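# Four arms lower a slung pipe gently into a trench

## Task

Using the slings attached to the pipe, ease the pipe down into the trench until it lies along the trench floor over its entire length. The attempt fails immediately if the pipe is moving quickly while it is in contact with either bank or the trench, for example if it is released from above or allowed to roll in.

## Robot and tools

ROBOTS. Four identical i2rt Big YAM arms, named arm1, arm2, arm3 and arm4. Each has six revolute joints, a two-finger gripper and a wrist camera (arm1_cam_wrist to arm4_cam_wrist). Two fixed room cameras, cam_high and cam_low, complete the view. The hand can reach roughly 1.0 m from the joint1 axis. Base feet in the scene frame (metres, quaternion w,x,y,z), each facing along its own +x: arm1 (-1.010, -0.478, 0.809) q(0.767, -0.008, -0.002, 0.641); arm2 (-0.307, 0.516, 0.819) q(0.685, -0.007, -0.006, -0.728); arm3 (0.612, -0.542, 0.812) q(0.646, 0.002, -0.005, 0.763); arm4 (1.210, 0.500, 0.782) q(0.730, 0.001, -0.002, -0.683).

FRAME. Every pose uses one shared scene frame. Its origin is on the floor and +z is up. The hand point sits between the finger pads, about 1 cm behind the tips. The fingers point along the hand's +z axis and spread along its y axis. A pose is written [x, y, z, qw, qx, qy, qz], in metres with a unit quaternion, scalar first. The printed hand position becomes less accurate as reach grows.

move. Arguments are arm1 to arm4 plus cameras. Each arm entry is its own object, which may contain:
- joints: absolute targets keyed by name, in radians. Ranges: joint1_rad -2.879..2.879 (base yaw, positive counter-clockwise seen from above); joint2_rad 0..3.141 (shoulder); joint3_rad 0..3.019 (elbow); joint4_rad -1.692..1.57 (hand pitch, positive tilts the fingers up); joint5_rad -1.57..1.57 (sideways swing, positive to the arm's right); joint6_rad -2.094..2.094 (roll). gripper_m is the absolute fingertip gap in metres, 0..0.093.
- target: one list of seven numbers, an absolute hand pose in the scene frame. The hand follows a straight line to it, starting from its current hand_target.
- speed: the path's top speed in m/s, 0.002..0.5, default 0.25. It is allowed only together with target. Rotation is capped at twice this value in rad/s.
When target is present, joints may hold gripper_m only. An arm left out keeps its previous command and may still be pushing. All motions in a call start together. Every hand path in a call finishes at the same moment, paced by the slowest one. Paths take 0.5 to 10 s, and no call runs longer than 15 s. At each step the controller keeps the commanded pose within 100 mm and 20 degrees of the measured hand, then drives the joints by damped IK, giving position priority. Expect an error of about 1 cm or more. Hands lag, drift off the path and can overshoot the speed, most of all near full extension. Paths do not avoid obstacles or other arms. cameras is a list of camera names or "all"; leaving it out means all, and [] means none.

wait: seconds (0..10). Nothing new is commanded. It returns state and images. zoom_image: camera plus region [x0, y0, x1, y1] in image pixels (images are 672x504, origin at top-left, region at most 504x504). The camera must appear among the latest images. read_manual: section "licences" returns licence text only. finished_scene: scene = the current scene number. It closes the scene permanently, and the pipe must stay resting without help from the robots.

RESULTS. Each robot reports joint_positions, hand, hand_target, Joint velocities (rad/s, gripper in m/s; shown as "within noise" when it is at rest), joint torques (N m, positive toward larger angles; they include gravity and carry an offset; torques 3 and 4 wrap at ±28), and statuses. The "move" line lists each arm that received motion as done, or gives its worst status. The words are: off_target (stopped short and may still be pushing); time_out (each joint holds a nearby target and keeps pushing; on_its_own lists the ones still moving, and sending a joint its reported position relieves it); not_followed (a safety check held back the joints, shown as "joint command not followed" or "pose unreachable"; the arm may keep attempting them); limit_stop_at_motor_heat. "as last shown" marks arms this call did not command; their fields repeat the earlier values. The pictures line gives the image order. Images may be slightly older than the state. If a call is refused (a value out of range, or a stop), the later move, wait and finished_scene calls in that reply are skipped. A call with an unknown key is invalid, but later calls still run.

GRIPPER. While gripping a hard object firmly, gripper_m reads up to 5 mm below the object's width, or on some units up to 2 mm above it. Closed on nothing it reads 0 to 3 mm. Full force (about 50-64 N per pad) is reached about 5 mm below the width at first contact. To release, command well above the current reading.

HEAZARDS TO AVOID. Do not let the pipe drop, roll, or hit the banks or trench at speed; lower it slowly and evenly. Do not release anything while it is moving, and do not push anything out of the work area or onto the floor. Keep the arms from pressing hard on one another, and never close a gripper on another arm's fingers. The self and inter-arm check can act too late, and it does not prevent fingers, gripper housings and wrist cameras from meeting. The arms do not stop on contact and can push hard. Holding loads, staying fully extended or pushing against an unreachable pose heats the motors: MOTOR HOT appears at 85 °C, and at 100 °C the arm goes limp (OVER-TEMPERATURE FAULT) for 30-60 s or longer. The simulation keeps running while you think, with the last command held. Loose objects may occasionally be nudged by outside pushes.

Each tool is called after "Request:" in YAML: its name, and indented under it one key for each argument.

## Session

Request:
move:
  cameras: ["cam_high", "cam_low"]

Scene clock: 0.00 s.
Joint torques (N m): no reading
Heat: arm1: hottest joint2_rad 30 °C; arm2: hottest gripper 29 °C; arm3: hottest joint2_rad 29 °C; arm4: hottest joint5_rad 29 °C.
Joint velocities: within noise
arm1.joint_positions: joint1_rad=+0.181 joint2_rad=+0.602 joint3_rad=+1.316 joint4_rad=-1.375 joint5_rad=-0.192 joint6_rad=-0.163 gripper_m=+0.09396
arm1.joint_status: not commanded
arm1.hand: x=-1.0501 y=-0.2454 z=+1.3080 quat_wxyz=(-0.278, +0.713, -0.545, -0.341) (m; scene frame)
arm1.hand_target: x=-1.0502 y=-0.2475 z=+1.3183 quat_wxyz=(-0.286, +0.710, -0.541, -0.348) (m; scene frame)
arm1.hand_status: not commanded
arm2.joint_positions: joint1_rad=-0.039 joint2_rad=+0.499 joint3_rad=+1.459 joint4_rad=-1.321 joint5_rad=-0.112 joint6_rad=+0.052 gripper_m=+0.09396
arm2.joint_status: not commanded
arm2.hand: x=-0.3042 y=+0.3551 z=+1.4198 quat_wxyz=(-0.429, -0.599, -0.556, +0.384) (m; scene frame)
arm2.hand_target: x=-0.3038 y=+0.3587 z=+1.4302 quat_wxyz=(-0.436, -0.593, -0.552, +0.392) (m; scene frame)
arm2.hand_status: not commanded
arm3.joint_positions: joint1_rad=+0.407 joint2_rad=+0.468 joint3_rad=+1.336 joint4_rad=-1.245 joint5_rad=-0.228 joint6_rad=-0.247 gripper_m=+0.09396
arm3.joint_status: not commanded
arm3.hand: x=+0.4772 y=-0.4122 z=+1.3771 quat_wxyz=(-0.254, +0.787, -0.239, -0.508) (m; scene frame)
arm3.hand_target: x=+0.4794 y=-0.4157 z=+1.3869 quat_wxyz=(-0.260, +0.782, -0.236, -0.516) (m; scene frame)
arm3.hand_status: not commanded
arm4.joint_positions: joint1_rad=+0.227 joint2_rad=+0.629 joint3_rad=+1.327 joint4_rad=-1.242 joint5_rad=-0.022 joint6_rad=+0.203 gripper_m=+0.09396
arm4.joint_status: not commanded
arm4.hand: x=+1.2851 y=+0.2546 z=+1.3092 quat_wxyz=(-0.429, -0.584, -0.645, +0.243) (m; scene frame)
arm4.hand_target: x=+1.2844 y=+0.2567 z=+1.3242 quat_wxyz=(-0.441, -0.578, -0.639, +0.250) (m; scene frame)
arm4.hand_status: not commanded
pictures: cam_high, cam_low

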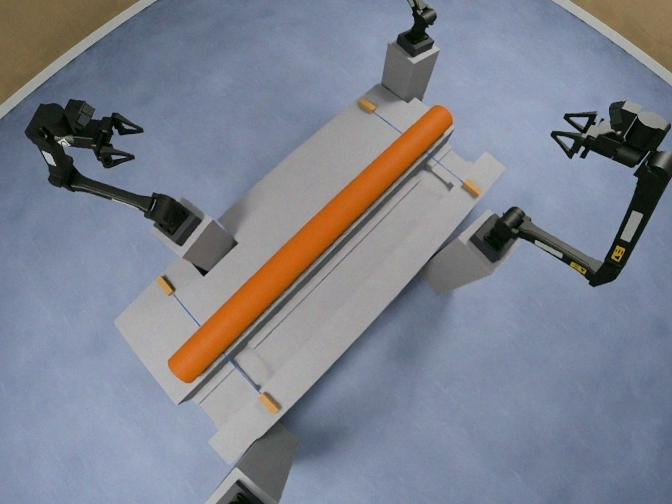

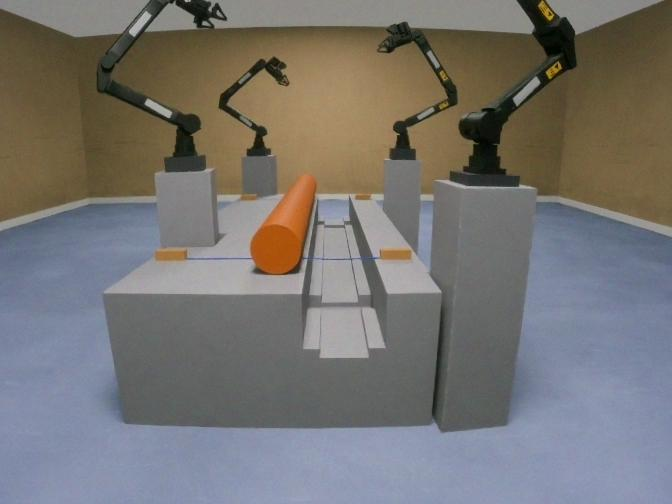

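Request:
move:
  arm1: {"target": [-0.635, -0.507, 0.64, 0, 0.7071, -0.7071, 0], "speed": 0.35}
  arm2: {"target": [-0.693, 0.296, 0.64, 0, 0.7071, 0.7071, 0], "speed": 0.35}
  arm3: {"target": [0.930, -0.520, 0.64, 0, 0.7071, -0.7071, 0], "speed": 0.35}
  arm4: {"target": [0.892, 0.282, 0.64, 0, 0.7071, 0.7071, 0], "speed": 0.35}
  cameras: ["arm1_cam_wrist", "arm2_cam_wrist", "arm3_cam_wrist", "arm4_cam_wrist"]

Scene clock: 6.07 s.
Joint torques (N m): arm1=[-0.85 -13.74 3.89 0.87 0.03 -0.08] | arm2=[0.56 -17.96 5.89 -0.16 -0.08 0.06] | arm3=[1.55 6.71 10.29 0.8 0.32 0.08] | arm4=[-0.26 -14.27 4.57 0.57 0.08 -0.03]
Heat: arm1: hottest joint2_rad 30 °C; arm2: hottest joint3_rad 29 °C; arm3: hottest joint2_rad 29 °C; arm4: hottest joint3_rad 29 °C.
move: arm1 done; arm2 off_target; arm3 not_followed; arm4 off_target
Joint velocities: within noise
arm1.joint_positions: joint1_rad=-1.461 joint2_rad=+2.042 joint3_rad=+0.789 joint4_rad=-0.343 joint5_rad=-0.010 joint6_rad=-1.644 gripper_m=+0.09396
arm1.joint_status: not commanded
arm1.hand: x=-0.6411 y=-0.5036 z=+0.6428 quat_wxyz=(+0.003, +0.709, -0.705, -0.005) (m; scene frame)
arm1.hand_target: x=-0.6351 y=-0.5070 z=+0.6401 quat_wxyz=(+0.000, +0.707, -0.707, +0.000) (m; scene frame)
arm1.hand_status: done (0.008 m and 0.7 deg from the pose sent, 0.829 m and 54.2 deg at the start; a joint's target at an end of its range on 1 of 98 steps)
arm2.joint_positions: joint1_rad=-1.004 joint2_rad=+2.166 joint3_rad=+0.989 joint4_rad=-0.447 joint5_rad=+0.012 joint6_rad=-1.045 gripper_m=+0.09396
arm2.joint_status: not commanded
arm2.hand: x=-0.6794 y=+0.3098 z=+0.6314 quat_wxyz=(-0.007, -0.714, -0.700, -0.020) (m; scene frame)
arm2.hand_target: x=-0.6926 y=+0.2960 z=+0.6403 quat_wxyz=(+0.000, -0.707, -0.707, +0.000) (m; scene frame)
arm2.hand_status: off_target (0.021 m and 2.7 deg from the pose sent, 0.873 m and 70.5 deg at the start)
arm3.joint_positions: joint1_rad=+0.209 joint2_rad=+0.015 joint3_rad=+0.531 joint4_rad=-1.689 joint5_rad=+0.670 joint6_rad=+0.026 gripper_m=+0.09396
arm3.joint_status: not commanded
arm3.on_its_own: joint1_rad is held at +0.214, not at its first target +0.407; joint2_rad is held at +0.015, not at its first target +0.467; joint3_rad is held at +0.563, not at its first target +1.354; joint4_rad is held at -1.688, not at its first target -1.241; joint5_rad is held at +0.670, not at its first target -0.228; joint6_rad is held at +0.027, not at its first target -0.247
arm3.hand: x=+0.6902 y=-0.4519 z=+1.0135 quat_wxyz=(-0.376, +0.719, -0.584, +0.020) (m; scene frame)
arm3.hand_target: x=+0.6897 y=-0.4516 z=+1.0267 quat_wxyz=(-0.384, +0.714, -0.585, +0.006) (m; scene frame)
arm3.hand_status: not_followed (0.449 m and 45.8 deg from the pose sent, 0.872 m and 86.9 deg at the start; pose on its path clipped on 77 of 98 steps; a joint's target at an end of its range on 70 of 98 steps)
arm4.joint_positions: joint1_rad=-1.025 joint2_rad=+1.976 joint3_rad=+0.791 joint4_rad=-0.427 joint5_rad=+0.004 joint6_rad=-0.954 gripper_m=+0.09396
arm4.joint_status: not commanded
arm4.hand: x=+0.9093 y=+0.2897 z=+0.6333 quat_wxyz=(-0.004, -0.709, -0.705, -0.022) (m; scene frame)
arm4.hand_target: x=+0.8923 y=+0.2822 z=+0.6404 quat_wxyz=(+0.000, -0.707, -0.707, +0.000) (m; scene frame)
arm4.hand_status: off_target (0.020 m and 2.5 deg from the pose sent, 0.777 m and 59.3 deg at the start)
pictures: arm1_cam_wrist, arm2_cam_wrist, arm3_cam_wrist, arm4_cam_wrist
pose unreachable (arm3 arm): on one or more control steps of this call this arm could not follow its commanded pose, so it was not sent that pose on those steps. On the call's last step it was still not sent that pose. It may still have moved: this result reports where it is.
cause: moving toward the commanded pose would bring two parts of the arm too close to each other (its upper arm (the part past joint 2) and its fingers).

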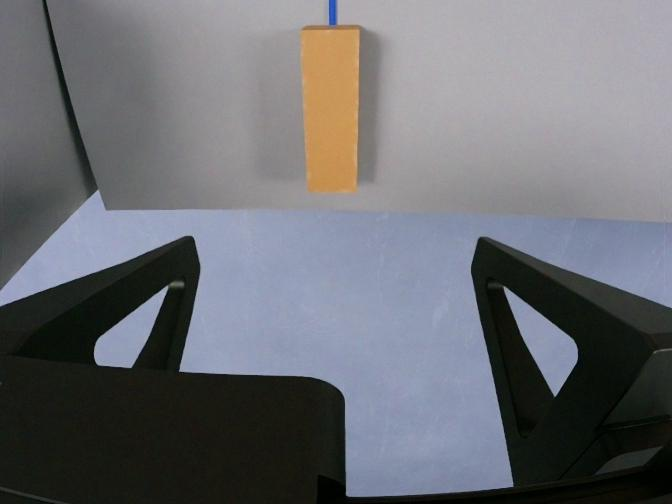

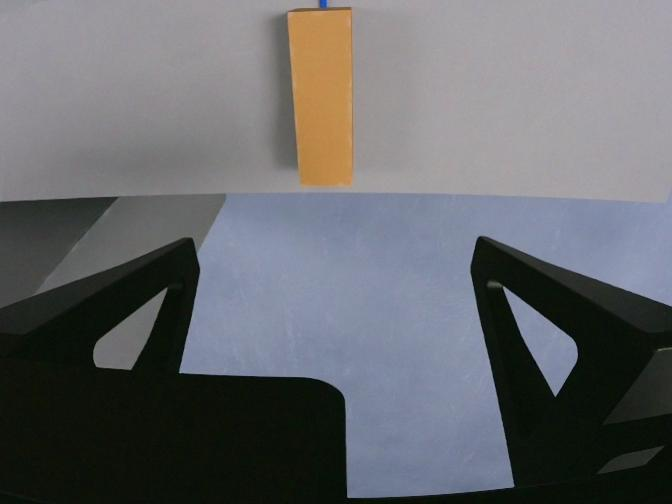

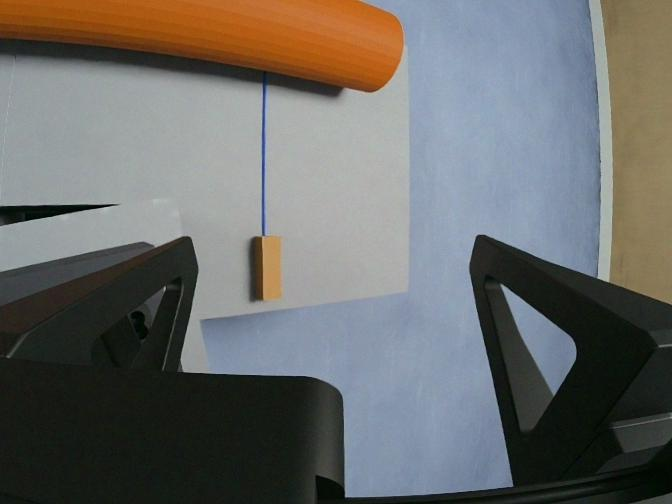

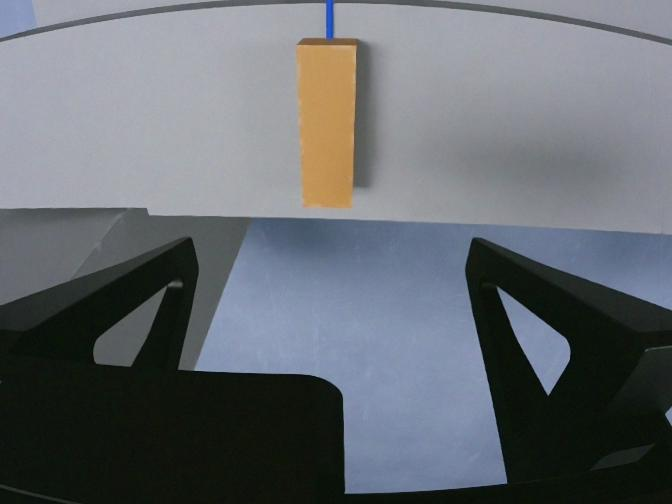

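Request:
move:
  arm3: {"joints": {"joint1_rad": -1.0, "joint2_rad": 1.0, "joint3_rad": 1.2, "joint4_rad": -0.9, "joint5_rad": 0, "joint6_rad": -0.9}}
  cameras: []

Request:
move:
  arm3: {"joints": {"joint1_rad": -1.55, "joint2_rad": 1.98, "joint3_rad": 0.64, "joint4_rad": -0.23, "joint5_rad": 0, "joint6_rad": -1.4}}
  cameras: ["arm3_cam_wrist", "cam_low"]

Scene clock: 11.57 s.
Joint torques (N m): arm1=[-0.73 -13.86 3.86 0.76 -0.01 -0.04] | arm2=[0.56 -17.9 5.9 -0.16 -0.07 0.06] | arm3=[1.32 -8.41 11.97 1.99 -0.3 0] | arm4=[-0.26 -14.33 4.62 0.55 0.07 -0.01]
Heat: arm1: hottest joint2_rad 30 °C; arm2: hottest joint2_rad 29 °C; arm3: hottest joint2_rad 29 °C; arm4: hottest joint3_rad 29 °C.
move: arm3 done
Joint velocities: within noise
arm1, arm2, arm4: as last shown
arm2.hand: x=-0.6795 y=+0.3099 z=+0.6314 quat_wxyz=(-0.007, -0.714, -0.700, -0.020) (m; scene frame)
arm2.hand_target: x=-0.6927 y=+0.2960 z=+0.6403 quat_wxyz=(+0.000, -0.707, -0.707, +0.000) (m; scene frame)
arm3.joint_positions: joint1_rad=-1.002 joint2_rad=+1.006 joint3_rad=+1.166 joint4_rad=-0.915 joint5_rad=+0.003 joint6_rad=-0.893 gripper_m=+0.09396
arm3.joint_status: all done
arm3.hand: x=+0.9327 y=-0.2569 z=+1.1948 quat_wxyz=(-0.400, +0.665, -0.631, +0.031) (m; scene frame)
arm3.hand_target: x=+0.9348 y=-0.2535 z=+1.2190 quat_wxyz=(-0.424, +0.660, -0.619, +0.033) (m; scene frame)
arm3.hand_status: not commanded
pictures: none
No camera images: "cameras" was empty.

Scene clock: 13.07 s.
Joint torques (N m): arm1=[-1.32 -13.63 3.86 0.87 0.02 -0.03] | arm2=[0.5 -17.96 5.89 -0.17 -0.08 0.07] | arm3=[1.85 -13.8 3.1 0.42 -0.27 -0.07] | arm4=[-0.26 -14.27 4.59 0.55 0.08 -0.01]
Heat: arm1: hottest joint2_rad 30 °C; arm2: hottest joint2_rad 29 °C; arm3: hottest joint2_rad 29 °C; arm4: hottest joint3_rad 29 °C.
move: arm3 done
Joint velocities: within noise
arm1, arm2, arm4: as last shown
arm3.joint_positions: joint1_rad=-1.558 joint2_rad=+1.967 joint3_rad=+0.625 joint4_rad=-0.239 joint5_rad=+0.001 joint6_rad=-1.393 gripper_m=+0.09397
arm3.joint_status: all done
arm3.hand: x=+0.9223 y=-0.4858 z=+0.6491 quat_wxyz=(+0.000, +0.707, -0.707, -0.005) (m; scene frame)
arm3.hand_target: x=+0.9294 y=-0.4816 z=+0.6468 quat_wxyz=(-0.005, +0.712, -0.702, -0.002) (m; scene frame)
arm3.hand_status: not commanded
pictures: arm3_cam_wrist, cam_low

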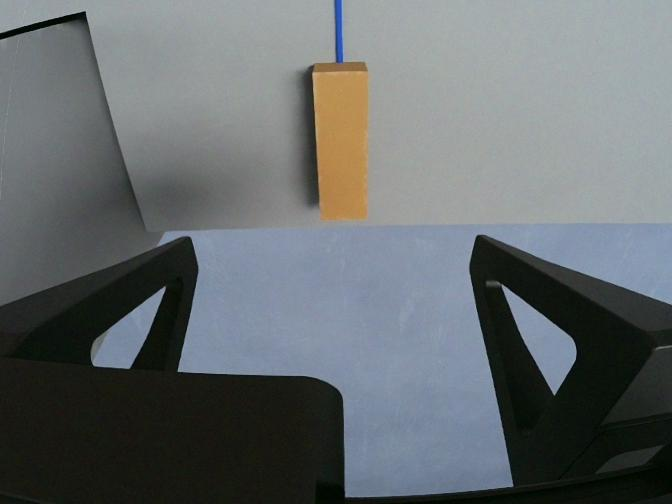

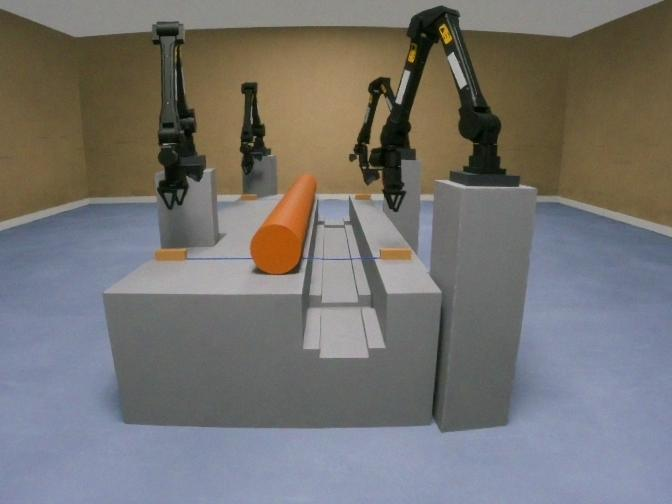

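Request:
move:
  arm1: {"target": [-0.643, -0.508, 0.471, 0, 0.7071, -0.7071, 0], "speed": 0.15}
  arm2: {"target": [-0.680, 0.300, 0.478, 0, 0.7071, 0.7071, 0], "speed": 0.15}
  arm3: {"target": [0.931, -0.519, 0.474, 0, 0.7071, -0.7071, 0], "speed": 0.15}
  arm4: {"target": [0.906, 0.294, 0.479, 0, 0.7071, 0.7071, 0], "speed": 0.15}
  cameras: ["arm1_cam_wrist", "arm2_cam_wrist", "arm3_cam_wrist", "arm4_cam_wrist"]

Request:
move:
  arm1: {"joints": {"gripper_m": 0.025}}
  arm2: {"joints": {"gripper_m": 0.025}}
  arm3: {"joints": {"gripper_m": 0.025}}
  arm4: {"joints": {"gripper_m": 0.025}}
  cameras: ["arm1_cam_wrist", "arm2_cam_wrist", "arm3_cam_wrist", "arm4_cam_wrist"]

Scene clock: 20.43 s.
Joint torques (N m): arm1=[-0.38 -15.33 0.58 0.92 -0.02 -0.02] | arm2=[0.62 -18.37 2.8 0.05 -0.08 0.09] | arm3=[0.73 -16.97 -0.7 0.43 -0.12 -0.07] | arm4=[-0.56 -15.21 0.91 0.69 0.07 -0.01]
Heat: arm1: hottest joint2_rad 31 °C; arm2: hottest joint2_rad 30 °C; arm3: hottest joint2_rad 29 °C; arm4: hottest joint3_rad 29 °C.
move: arm1 done; arm2 off_target; arm3 done; arm4 off_target
Joint velocities: within noise
arm1.joint_positions: joint1_rad=-1.461 joint2_rad=+2.529 joint3_rad=+0.956 joint4_rad=-0.008 joint5_rad=-0.010 joint6_rad=-1.644 gripper_m=+0.09396
arm1.joint_status: not commanded
arm1.hand: x=-0.6395 y=-0.5050 z=+0.4788 quat_wxyz=(-0.002, +0.709, -0.705, +0.001) (m; scene frame)
arm1.hand_target: x=-0.6431 y=-0.5079 z=+0.4712 quat_wxyz=(+0.000, +0.707, -0.707, +0.000) (m; scene frame)
arm1.hand_status: done (0.009 m and 0.4 deg from the pose sent, 0.172 m and 0.7 deg at the start)
arm2.joint_positions: joint1_rad=-1.004 joint2_rad=+2.574 joint3_rad=+1.125 joint4_rad=-0.164 joint5_rad=+0.012 joint6_rad=-1.046 gripper_m=+0.09396
arm2.joint_status: not commanded
arm2.hand: x=-0.6704 y=+0.3120 z=+0.4755 quat_wxyz=(-0.005, -0.714, -0.700, -0.016) (m; scene frame)
arm2.hand_target: x=-0.6799 y=+0.3000 z=+0.4783 quat_wxyz=(+0.000, -0.707, -0.707, +0.000) (m; scene frame)
arm2.hand_status: off_target (0.016 m and 2.2 deg from the pose sent, 0.154 m and 2.7 deg at the start)
arm3.joint_positions: joint1_rad=-1.659 joint2_rad=+2.541 joint3_rad=+0.834 joint4_rad=+0.130 joint5_rad=+0.007 joint6_rad=-1.493 gripper_m=+0.09397
arm3.joint_status: not commanded
arm3.hand: x=+0.9316 y=-0.5162 z=+0.4772 quat_wxyz=(+0.000, +0.707, -0.707, -0.002) (m; scene frame)
arm3.hand_target: x=+0.9309 y=-0.5190 z=+0.4741 quat_wxyz=(+0.000, +0.707, -0.707, +0.000) (m; scene frame)
arm3.hand_status: done (0.004 m and 0.2 deg from the pose sent, 0.178 m and 0.6 deg at the start)
arm4.joint_positions: joint1_rad=-1.030 joint2_rad=+2.437 joint3_rad=+0.889 joint4_rad=-0.047 joint5_rad=+0.004 joint6_rad=-0.961 gripper_m=+0.09396
arm4.joint_status: not commanded
arm4.hand: x=+0.9170 y=+0.2962 z=+0.4776 quat_wxyz=(-0.003, -0.708, -0.706, -0.013) (m; scene frame)
arm4.hand_target: x=+0.9060 y=+0.2941 z=+0.4792 quat_wxyz=(+0.000, -0.707, -0.707, +0.000) (m; scene frame)
arm4.hand_status: off_target (0.011 m and 1.5 deg from the pose sent, 0.154 m and 2.5 deg at the start)
pictures: arm1_cam_wrist, arm2_cam_wrist, arm3_cam_wrist, arm4_cam_wrist

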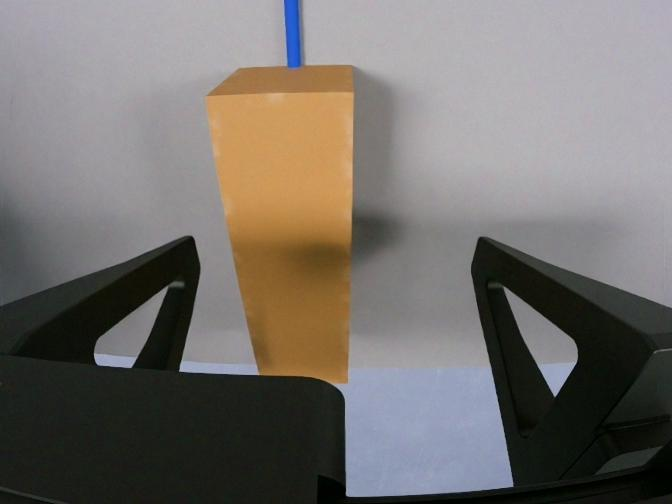

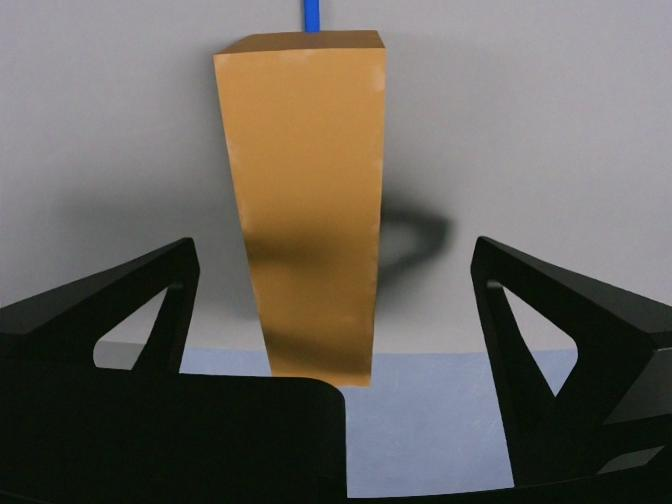

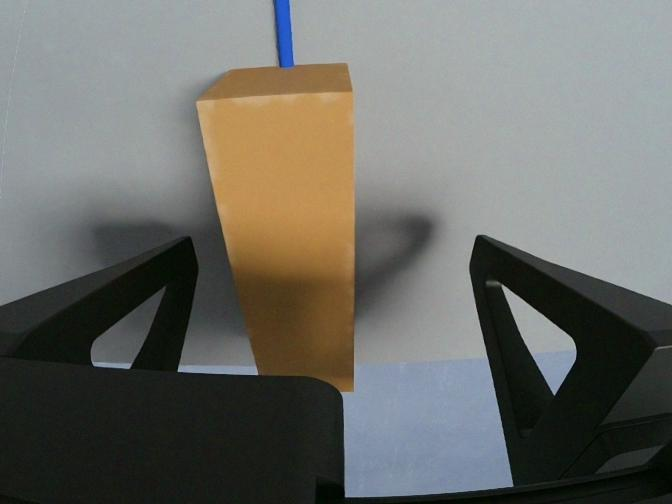

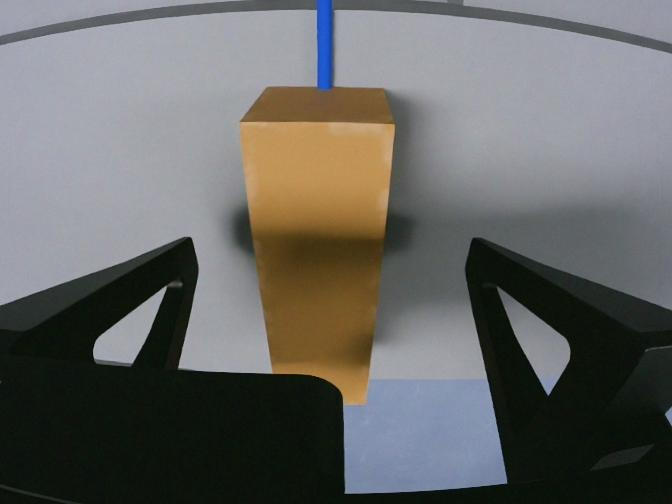

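Scene clock: 21.10 s.
Joint torques (N m): arm1=[-1.03 -14.62 0.76 1.03 0.02 -0.06] | arm2=[0.38 -18.37 2.71 0.01 -0.09 0.09] | arm3=[0.79 -17.08 -0.79 0.36 -0.11 -0.05] | arm4=[-0.44 -15.21 0.92 0.65 0.09 0.01]
Heat: arm1: hottest joint2_rad 31 °C; arm2: hottest joint2_rad 30 °C; arm3: hottest joint2_rad 29 °C; arm4: hottest joint3_rad 29 °C.
move: arm1 off_target; arm2 off_target; arm3 off_target; arm4 off_target
Joint velocities: within noise
arm1.joint_positions: joint1_rad=-1.461 joint2_rad=+2.529 joint3_rad=+0.956 joint4_rad=-0.007 joint5_rad=-0.010 joint6_rad=-1.644 gripper_m=+0.03375
arm1.joint_status: gripper_m off_target (ended at +0.03378, target +0.02500)
arm1.hand: x=-0.6394 y=-0.5050 z=+0.4788 quat_wxyz=(-0.002, +0.709, -0.705, +0.001) (m; scene frame)
arm1.hand_target: x=-0.6432 y=-0.5079 z=+0.4712 quat_wxyz=(+0.000, +0.707, -0.707, +0.000) (m; scene frame)
arm1.hand_status: not commanded
arm2.joint_positions: joint1_rad=-1.002 joint2_rad=+2.574 joint3_rad=+1.126 joint4_rad=-0.164 joint5_rad=+0.012 joint6_rad=-1.046 gripper_m=+0.03470
arm2.joint_status: gripper_m off_target (ended at +0.03472, target +0.02500)
arm2.hand: x=-0.6708 y=+0.3109 z=+0.4756 quat_wxyz=(-0.005, -0.713, -0.701, -0.015) (m; scene frame)
arm2.hand_target: x=-0.6797 y=+0.3000 z=+0.4783 quat_wxyz=(+0.000, -0.707, -0.707, +0.000) (m; scene frame)
arm2.hand_status: not commanded
arm3.joint_positions: joint1_rad=-1.659 joint2_rad=+2.541 joint3_rad=+0.835 joint4_rad=+0.131 joint5_rad=+0.007 joint6_rad=-1.495 gripper_m=+0.03444
arm3.joint_status: gripper_m off_target (ended at +0.03447, target +0.02500)
arm3.hand: x=+0.9322 y=-0.5162 z=+0.4772 quat_wxyz=(-0.001, +0.707, -0.707, -0.001) (m; scene frame)
arm3.hand_target: x=+0.9309 y=-0.5189 z=+0.4740 quat_wxyz=(+0.000, +0.707, -0.707, +0.000) (m; scene frame)
arm3.hand_status: not commanded
arm4.joint_positions: joint1_rad=-1.030 joint2_rad=+2.437 joint3_rad=+0.890 joint4_rad=-0.047 joint5_rad=+0.003 joint6_rad=-0.962 gripper_m=+0.03494
arm4.joint_status: gripper_m off_target (ended at +0.03497, target +0.02500)
arm4.hand: x=+0.9168 y=+0.2959 z=+0.4776 quat_wxyz=(-0.003, -0.708, -0.706, -0.012) (m; scene frame)
arm4.hand_target: x=+0.9061 y=+0.2940 z=+0.4792 quat_wxyz=(+0.000, -0.707, -0.707, +0.000) (m; scene frame)
arm4.hand_status: not commanded
pictures: arm1_cam_wrist, arm2_cam_wrist, arm3_cam_wrist, arm4_cam_wrist

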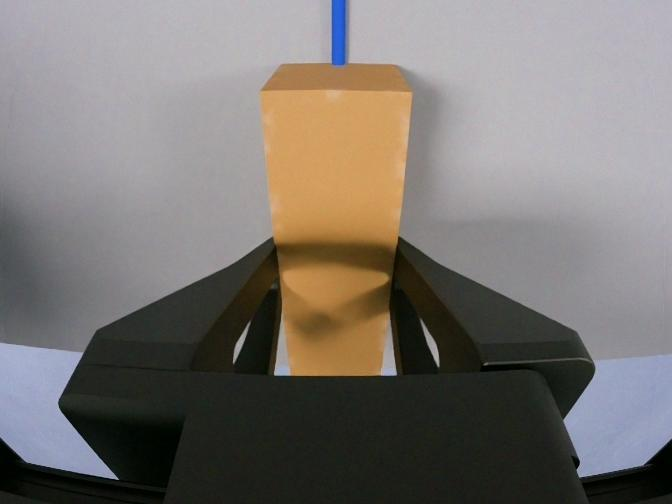

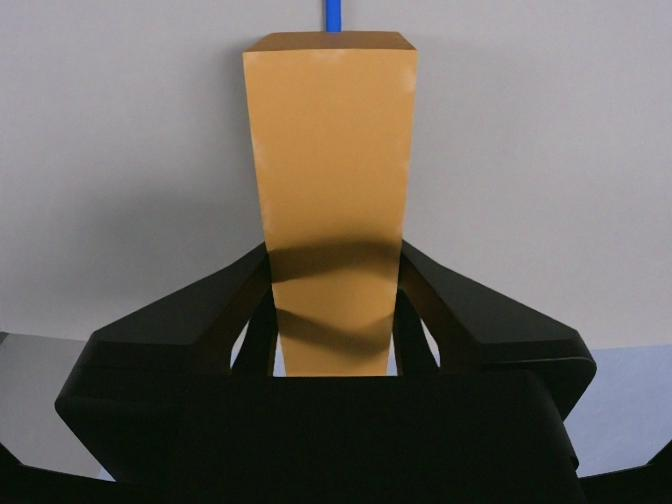

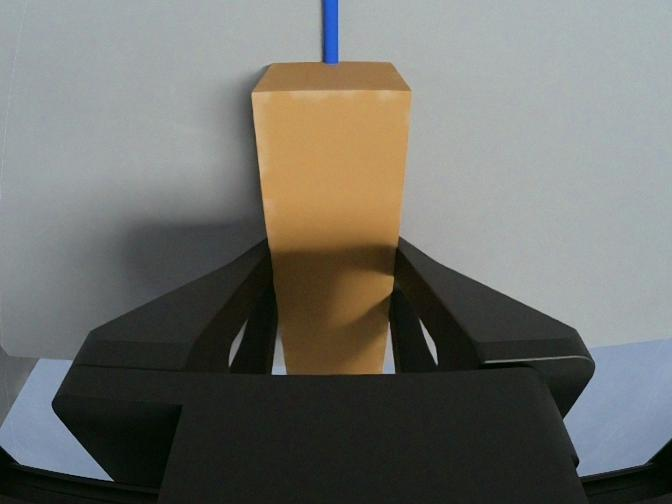

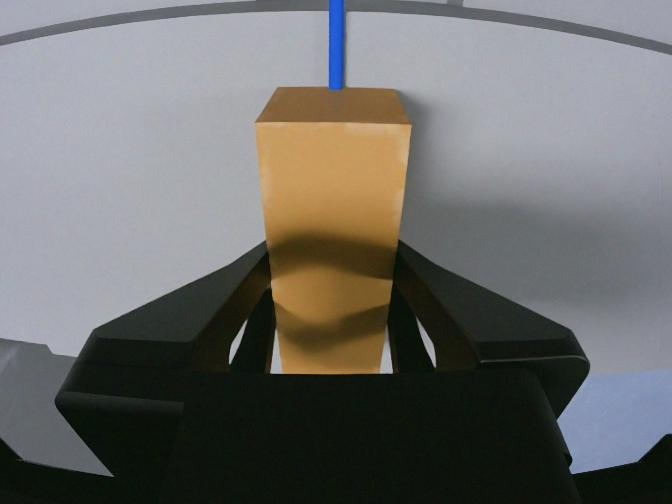

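Request:
move:
  arm1: {"target": [-0.643, -0.435, 0.71, 0, 0.7071, -0.7071, 0], "speed": 0.15}
  arm2: {"target": [-0.671, 0.212, 0.712, 0, 0.7071, 0.7071, 0], "speed": 0.15}
  arm3: {"target": [0.931, -0.438, 0.71, 0, 0.7071, -0.7071, 0], "speed": 0.15}
  arm4: {"target": [0.912, 0.203, 0.717, 0, 0.7071, 0.7071, 0], "speed": 0.15}
  cameras: []

Request:
move:
  arm1: {"target": [-0.632, -0.442, 0.806, 0, 0.7071, -0.7071, 0], "speed": 0.06}
  arm2: {"target": [-0.685, 0.195, 0.826, 0, 0.7071, 0.7071, 0], "speed": 0.06}
  arm3: {"target": [0.938, -0.438, 0.799, 0, 0.7071, -0.7071, 0], "speed": 0.06}
  arm4: {"target": [0.902, 0.190, 0.833, 0, 0.7071, 0.7071, 0], "speed": 0.06}
  cameras: ["cam_low", "cam_high"]

Scene clock: 28.03 s.
Joint torques (N m): arm1=[-3.02 -17.79 4.12 -0.31 0.93 -0.03] | arm2=[-0.91 -19.19 8.36 -1.26 -0.03 0.2] | arm3=[-1.08 -18.26 3.82 -1.07 0.61 0.07] | arm4=[-0.56 -17.73 6.08 -1.29 0.35 0.26]
Heat: arm1: hottest joint2_rad 31 °C; arm2: hottest joint2_rad 30 °C; arm3: hottest joint2_rad 30 °C; arm4: hottest joint3_rad 29 °C.
move: arm1 off_target; arm2 off_target; arm3 off_target; arm4 off_target
Joint velocities: within noise
arm1.joint_positions: joint1_rad=-1.241 joint2_rad=+1.887 joint3_rad=+0.769 joint4_rad=-0.487 joint5_rad=-0.034 joint6_rad=-1.458 gripper_m=+0.03375
arm1.joint_status: not commanded
arm1.hand: x=-0.6509 y=-0.4194 z=+0.6935 quat_wxyz=(+0.002, +0.720, -0.694, -0.016) (m; scene frame)
arm1.hand_target: x=-0.6435 y=-0.4346 z=+0.7090 quat_wxyz=(+0.000, +0.707, -0.707, +0.000) (m; scene frame)
arm1.hand_status: off_target (0.024 m and 2.8 deg from the pose sent, 0.242 m and 0.4 deg at the start)
arm2.joint_positions: joint1_rad=-0.809 joint2_rad=+2.051 joint3_rad=+1.061 joint4_rad=-0.625 joint5_rad=+0.008 joint6_rad=-0.878 gripper_m=+0.03468
arm2.joint_status: not commanded
arm2.hand: x=-0.6567 y=+0.2213 z=+0.6952 quat_wxyz=(-0.003, -0.704, -0.710, -0.015) (m; scene frame)
arm2.hand_target: x=-0.6706 y=+0.2122 z=+0.7121 quat_wxyz=(+0.000, -0.707, -0.707, +0.000) (m; scene frame)
arm2.hand_status: off_target (0.024 m and 1.9 deg from the pose sent, 0.256 m and 2.0 deg at the start)
arm3.joint_positions: joint1_rad=-1.385 joint2_rad=+1.830 joint3_rad=+0.662 joint4_rad=-0.430 joint5_rad=-0.011 joint6_rad=-1.253 gripper_m=+0.03444
arm3.joint_status: not commanded
arm3.hand: x=+0.9196 y=-0.4275 z=+0.6960 quat_wxyz=(+0.005, +0.718, -0.695, -0.013) (m; scene frame)
arm3.hand_target: x=+0.9305 y=-0.4378 z=+0.7091 quat_wxyz=(+0.000, +0.707, -0.707, +0.000) (m; scene frame)
arm3.hand_status: off_target (0.021 m and 2.5 deg from the pose sent, 0.246 m and 0.2 deg at the start)
arm4.joint_positions: joint1_rad=-0.838 joint2_rad=+1.866 joint3_rad=+0.905 joint4_rad=-0.627 joint5_rad=-0.004 joint6_rad=-0.794 gripper_m=+0.03494
arm4.joint_status: not commanded
arm4.hand: x=+0.9235 y=+0.2046 z=+0.6954 quat_wxyz=(-0.005, -0.699, -0.715, -0.010) (m; scene frame)
arm4.hand_target: x=+0.9122 y=+0.2031 z=+0.7163 quat_wxyz=(+0.000, -0.707, -0.707, +0.000) (m; scene frame)
arm4.hand_status: off_target (0.025 m and 1.8 deg from the pose sent, 0.257 m and 1.5 deg at the start)
pictures: none
No camera images: "cameras" was empty.

Scene clock: 30.53 s.
Joint torques (N m): arm1=[-5.36 -18.37 9.7 -1.5 1.84 -0.18] | arm2=[-3.31 -26.17 10.11 -3.97 0.94 0.02] | arm3=[-2.43 -19.78 7.69 -2.06 1.41 -0.08] | arm4=[-1.73 -22.77 8.72 -3.36 0.92 0.13]
Heat: arm1: hottest joint2_rad 31 °C; arm2: hottest joint2_rad 31 °C; arm3: hottest joint2_rad 30 °C; arm4: hottest joint5_rad 30 °C.
move: arm1 off_target; arm2 off_target; arm3 off_target; arm4 off_target
Joint velocities: within noise
arm1.joint_positions: joint1_rad=-1.234 joint2_rad=+1.700 joint3_rad=+0.780 joint4_rad=-0.747 joint5_rad=-0.052 joint6_rad=-1.455 gripper_m=+0.03375
arm1.joint_status: not commanded
arm1.hand: x=-0.6692 y=-0.4156 z=+0.7620 quat_wxyz=(+0.021, +0.720, -0.692, -0.041) (m; scene frame)
arm1.hand_target: x=-0.6351 y=-0.4410 z=+0.8033 quat_wxyz=(+0.001, +0.706, -0.708, +0.001) (m; scene frame)
arm1.hand_status: off_target (0.063 m and 5.8 deg from the pose sent, 0.116 m and 2.8 deg at the start)
arm2.joint_positions: joint1_rad=-0.762 joint2_rad=+1.956 joint3_rad=+1.174 joint4_rad=-0.837 joint5_rad=-0.013 joint6_rad=-0.848 gripper_m=+0.03457
arm2.joint_status: not commanded
arm2.hand: x=-0.6626 y=+0.1834 z=+0.7671 quat_wxyz=(-0.013, -0.698, -0.716, -0.017) (m; scene frame)
arm2.hand_target: x=-0.6835 y=+0.1947 z=+0.8215 quat_wxyz=(+0.000, -0.707, -0.707, +0.001) (m; scene frame)
arm2.hand_status: off_target (0.064 m and 2.8 deg from the pose sent, 0.136 m and 1.9 deg at the start)
arm3.joint_positions: joint1_rad=-1.372 joint2_rad=+1.626 joint3_rad=+0.691 joint4_rad=-0.702 joint5_rad=-0.028 joint6_rad=-1.243 gripper_m=+0.03444
arm3.joint_status: not commanded
arm3.hand: x=+0.9106 y=-0.4236 z=+0.7662 quat_wxyz=(+0.019, +0.719, -0.694, -0.029) (m; scene frame)
arm3.hand_target: x=+0.9365 y=-0.4374 z=+0.7966 quat_wxyz=(+0.000, +0.707, -0.708, +0.001) (m; scene frame)
arm3.hand_status: off_target (0.045 m and 4.5 deg from the pose sent, 0.105 m and 2.4 deg at the start)
arm4.joint_positions: joint1_rad=-0.812 joint2_rad=+1.742 joint3_rad=+1.020 joint4_rad=-0.887 joint5_rad=-0.019 joint6_rad=-0.774 gripper_m=+0.03494
arm4.joint_status: not commanded
arm4.hand: x=+0.9193 y=+0.1817 z=+0.7758 quat_wxyz=(-0.011, -0.697, -0.716, -0.020) (m; scene frame)
arm4.hand_target: x=+0.9033 y=+0.1897 z=+0.8280 quat_wxyz=(+0.000, -0.707, -0.707, +0.001) (m; scene frame)
arm4.hand_status: off_target (0.060 m and 3.0 deg from the pose sent, 0.140 m and 1.8 deg at the start)
pictures: cam_high, cam_low

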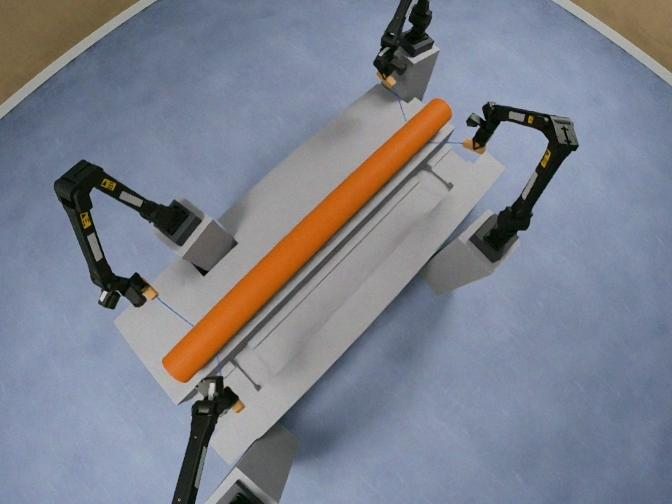

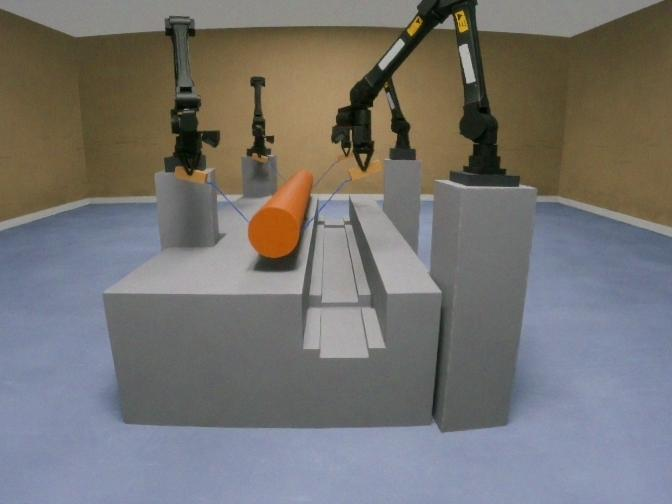

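Request:
move:
  arm1: {"target": [-0.633, -0.188, 0.803, 0, 0.7071, -0.7071, 0], "speed": 0.09}
  arm2: {"target": [-0.687, 0.447, 0.818, 0, 0.7071, 0.7071, 0], "speed": 0.09}
  arm3: {"target": [0.938, -0.210, 0.798, 0, 0.7071, -0.7071, 0], "speed": 0.09}
  arm4: {"target": [0.910, 0.420, 0.823, 0, 0.7071, 0.7071, 0], "speed": 0.09}
  cameras: ["cam_low", "cam_high"]

Request:
zoom_image:
  camera: "cam_low"
  region: [280, 140, 400, 300]

Scene clock: 37.23 s.
Joint torques (N m): arm1=[-4.84 -20.25 9.06 -2.41 1.43 -0.03] | arm2=[-5.77 -20.78 7.87 -1.51 1.56 -0.15] | arm3=[-2.37 -24.18 7.32 -2.77 0.98 0.01] | arm4=[-3.6 -15.03 7.24 -1.26 1.37 -0.17]
Heat: arm1: hottest joint2_rad 32 °C; arm2: hottest joint2_rad 32 °C; arm3: hottest joint2_rad 30 °C; arm4: hottest joint3_rad 30 °C.
move: arm1 off_target; arm2 off_target; arm3 off_target; arm4 off_target
Joint velocities: within noise
arm1.joint_positions: joint1_rad=-0.683 joint2_rad=+1.860 joint3_rad=+1.095 joint4_rad=-0.804 joint5_rad=-0.052 joint6_rad=-0.919 gripper_m=+0.03375
arm1.joint_status: not commanded
arm1.hand: x=-0.6582 y=-0.1650 z=+0.7747 quat_wxyz=(-0.005, +0.728, -0.686, -0.018) (m; scene frame)
arm1.hand_target: x=-0.6346 y=-0.1875 z=+0.8017 quat_wxyz=(-0.001, +0.707, -0.707, +0.000) (m; scene frame)
arm1.hand_status: off_target (0.044 m and 4.0 deg from the pose sent, 0.234 m and 5.8 deg at the start)
arm2.joint_positions: joint1_rad=-1.248 joint2_rad=+1.714 joint3_rad=+0.845 joint4_rad=-0.787 joint5_rad=-0.020 joint6_rad=-1.349 gripper_m=+0.03457
arm2.joint_status: not commanded
arm2.hand: x=-0.6627 y=+0.4172 z=+0.7807 quat_wxyz=(-0.036, -0.692, -0.720, -0.024) (m; scene frame)
arm2.hand_target: x=-0.6848 y=+0.4457 z=+0.8149 quat_wxyz=(+0.001, -0.708, -0.706, -0.002) (m; scene frame)
arm2.hand_status: off_target (0.054 m and 5.4 deg from the pose sent, 0.269 m and 2.8 deg at the start)
arm3.joint_positions: joint1_rad=-0.891 joint2_rad=+1.871 joint3_rad=+1.076 joint4_rad=-0.786 joint5_rad=-0.023 joint6_rad=-0.771 gripper_m=+0.03444
arm3.joint_status: not commanded
arm3.hand: x=+0.9173 y=-0.1930 z=+0.7699 quat_wxyz=(+0.001, +0.723, -0.691, -0.014) (m; scene frame)
arm3.hand_target: x=+0.9369 y=-0.2096 z=+0.7964 quat_wxyz=(+0.000, +0.707, -0.707, +0.000) (m; scene frame)
arm3.hand_status: off_target (0.039 m and 3.0 deg from the pose sent, 0.218 m and 4.5 deg at the start)
arm4.joint_positions: joint1_rad=-1.313 joint2_rad=+1.426 joint3_rad=+0.682 joint4_rad=-0.886 joint5_rad=-0.030 joint6_rad=-1.270 gripper_m=+0.03494
arm4.joint_status: not commanded
arm4.hand: x=+0.9261 y=+0.3997 z=+0.7919 quat_wxyz=(-0.029, -0.699, -0.714, -0.021) (m; scene frame)
arm4.hand_target: x=+0.9111 y=+0.4187 z=+0.8199 quat_wxyz=(+0.001, -0.708, -0.707, -0.001) (m; scene frame)
arm4.hand_status: off_target (0.041 m and 4.3 deg from the pose sent, 0.243 m and 3.1 deg at the start)
pictures: cam_high, cam_low

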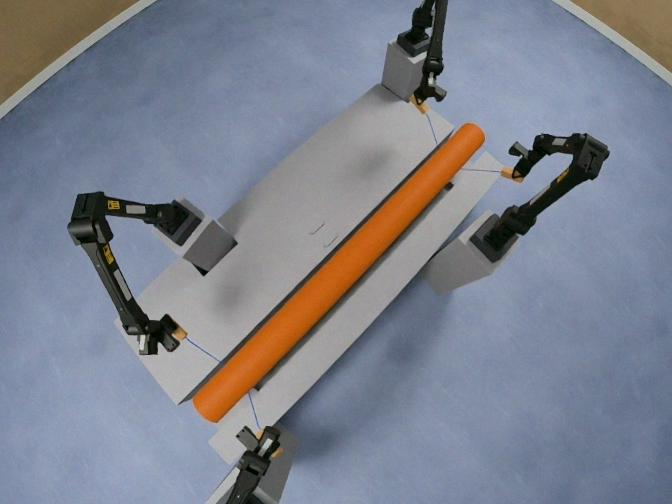

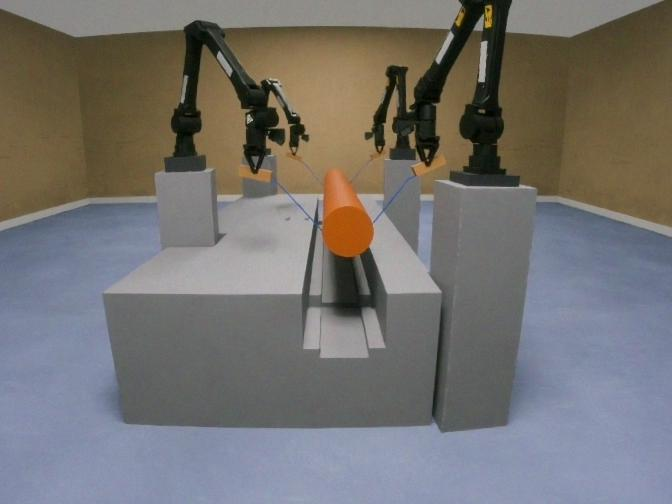

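Scaled by 3.150.

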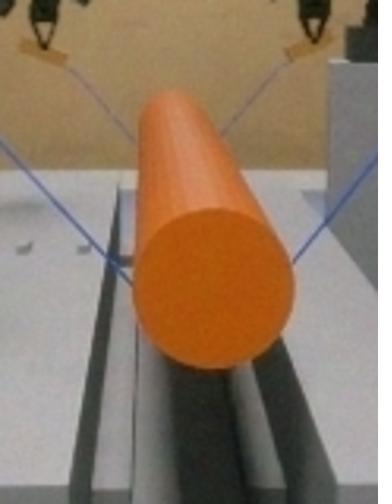

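Request:
move:
  arm1: {"target": [-0.633, -0.132, 0.628, 0, 0.7071, -0.7071, 0], "speed": 0.08}
  arm2: {"target": [-0.687, 0.359, 0.637, 0, 0.7071, 0.7071, 0], "speed": 0.08}
  arm3: {"target": [0.938, -0.148, 0.628, 0, 0.7071, -0.7071, 0], "speed": 0.08}
  arm4: {"target": [0.910, 0.333, 0.636, 0, 0.7071, 0.7071, 0], "speed": 0.08}
  cameras: ["cam_low"]

Request:
zoom_image:
  camera: "cam_low"
  region: [280, 140, 400, 360]

Scene clock: 45.07 s.
Joint torques (N m): arm1=[-3.78 -21.13 5.7 -0.31 0.89 0.03] | arm2=[-1.96 -19.84 4.37 -0.92 0.84 0.14] | arm3=[-0.5 -27.22 4.85 -0.79 0.38 0.05] | arm4=[-0.73 -16.5 2.81 -0.4 0.65 0.23]
Heat: arm1: hottest joint2_rad 33 °C; arm2: hottest joint2_rad 32 °C; arm3: hottest joint2_rad 31 °C; arm4: hottest joint5_rad 31 °C.
move: arm1 off_target; arm2 off_target; arm3 off_target; arm4 off_target
Joint velocities: within noise
arm1.joint_positions: joint1_rad=-0.615 joint2_rad=+2.261 joint3_rad=+1.213 joint4_rad=-0.539 joint5_rad=-0.039 joint6_rad=-0.833 gripper_m=+0.03376
arm1.joint_status: not commanded
arm1.hand: x=-0.6545 y=-0.1234 z=+0.6131 quat_wxyz=(+0.006, +0.721, -0.693, -0.011) (m; scene frame)
arm1.hand_target: x=-0.6334 y=-0.1322 z=+0.6276 quat_wxyz=(+0.000, +0.707, -0.707, +0.000) (m; scene frame)
arm1.hand_status: off_target (0.028 m and 2.7 deg from the pose sent, 0.152 m and 4.0 deg at the start)
arm2.joint_positions: joint1_rad=-1.095 joint2_rad=+2.168 joint3_rad=+0.896 joint4_rad=-0.354 joint5_rad=-0.008 joint6_rad=-1.178 gripper_m=+0.03457
arm2.joint_status: not commanded
arm2.hand: x=-0.6634 y=+0.3547 z=+0.6177 quat_wxyz=(-0.020, -0.699, -0.715, -0.018) (m; scene frame)
arm2.hand_target: x=-0.6865 y=+0.3591 z=+0.6366 quat_wxyz=(+0.000, -0.707, -0.707, +0.000) (m; scene frame)
arm2.hand_status: off_target (0.031 m and 3.3 deg from the pose sent, 0.157 m and 5.4 deg at the start)
arm3.joint_positions: joint1_rad=-0.833 joint2_rad=+2.291 joint3_rad=+1.217 joint4_rad=-0.540 joint5_rad=-0.009 joint6_rad=-0.692 gripper_m=+0.03444
arm3.joint_status: not commanded
arm3.hand: x=+0.9180 y=-0.1516 z=+0.6057 quat_wxyz=(+0.017, +0.715, -0.698, -0.005) (m; scene frame)
arm3.hand_target: x=+0.9377 y=-0.1483 z=+0.6275 quat_wxyz=(+0.000, +0.707, -0.707, +0.000) (m; scene frame)
arm3.hand_status: off_target (0.030 m and 2.4 deg from the pose sent, 0.150 m and 3.0 deg at the start)
arm4.joint_positions: joint1_rad=-1.112 joint2_rad=+1.977 joint3_rad=+0.682 joint4_rad=-0.313 joint5_rad=-0.013 joint6_rad=-1.068 gripper_m=+0.03494
arm4.joint_status: not commanded
arm4.hand: x=+0.9270 y=+0.3332 z=+0.6193 quat_wxyz=(-0.014, -0.699, -0.715, -0.017) (m; scene frame)
arm4.hand_target: x=+0.9103 y=+0.3330 z=+0.6352 quat_wxyz=(+0.000, -0.707, -0.707, +0.000) (m; scene frame)
arm4.hand_status: off_target (0.024 m and 2.8 deg from the pose sent, 0.170 m and 4.3 deg at the start)
pictures: cam_low

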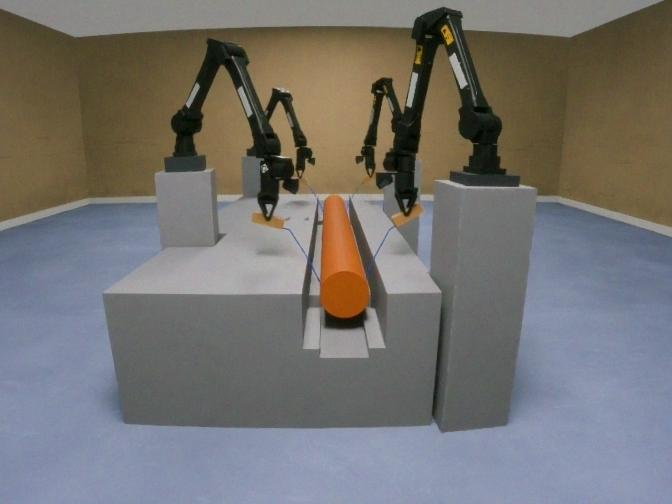

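Scaled by 2.291.

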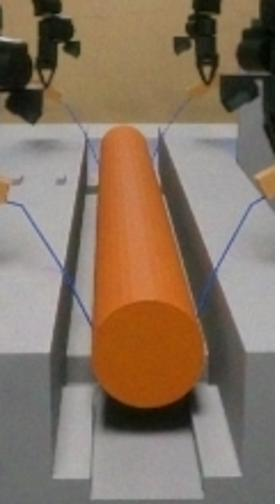

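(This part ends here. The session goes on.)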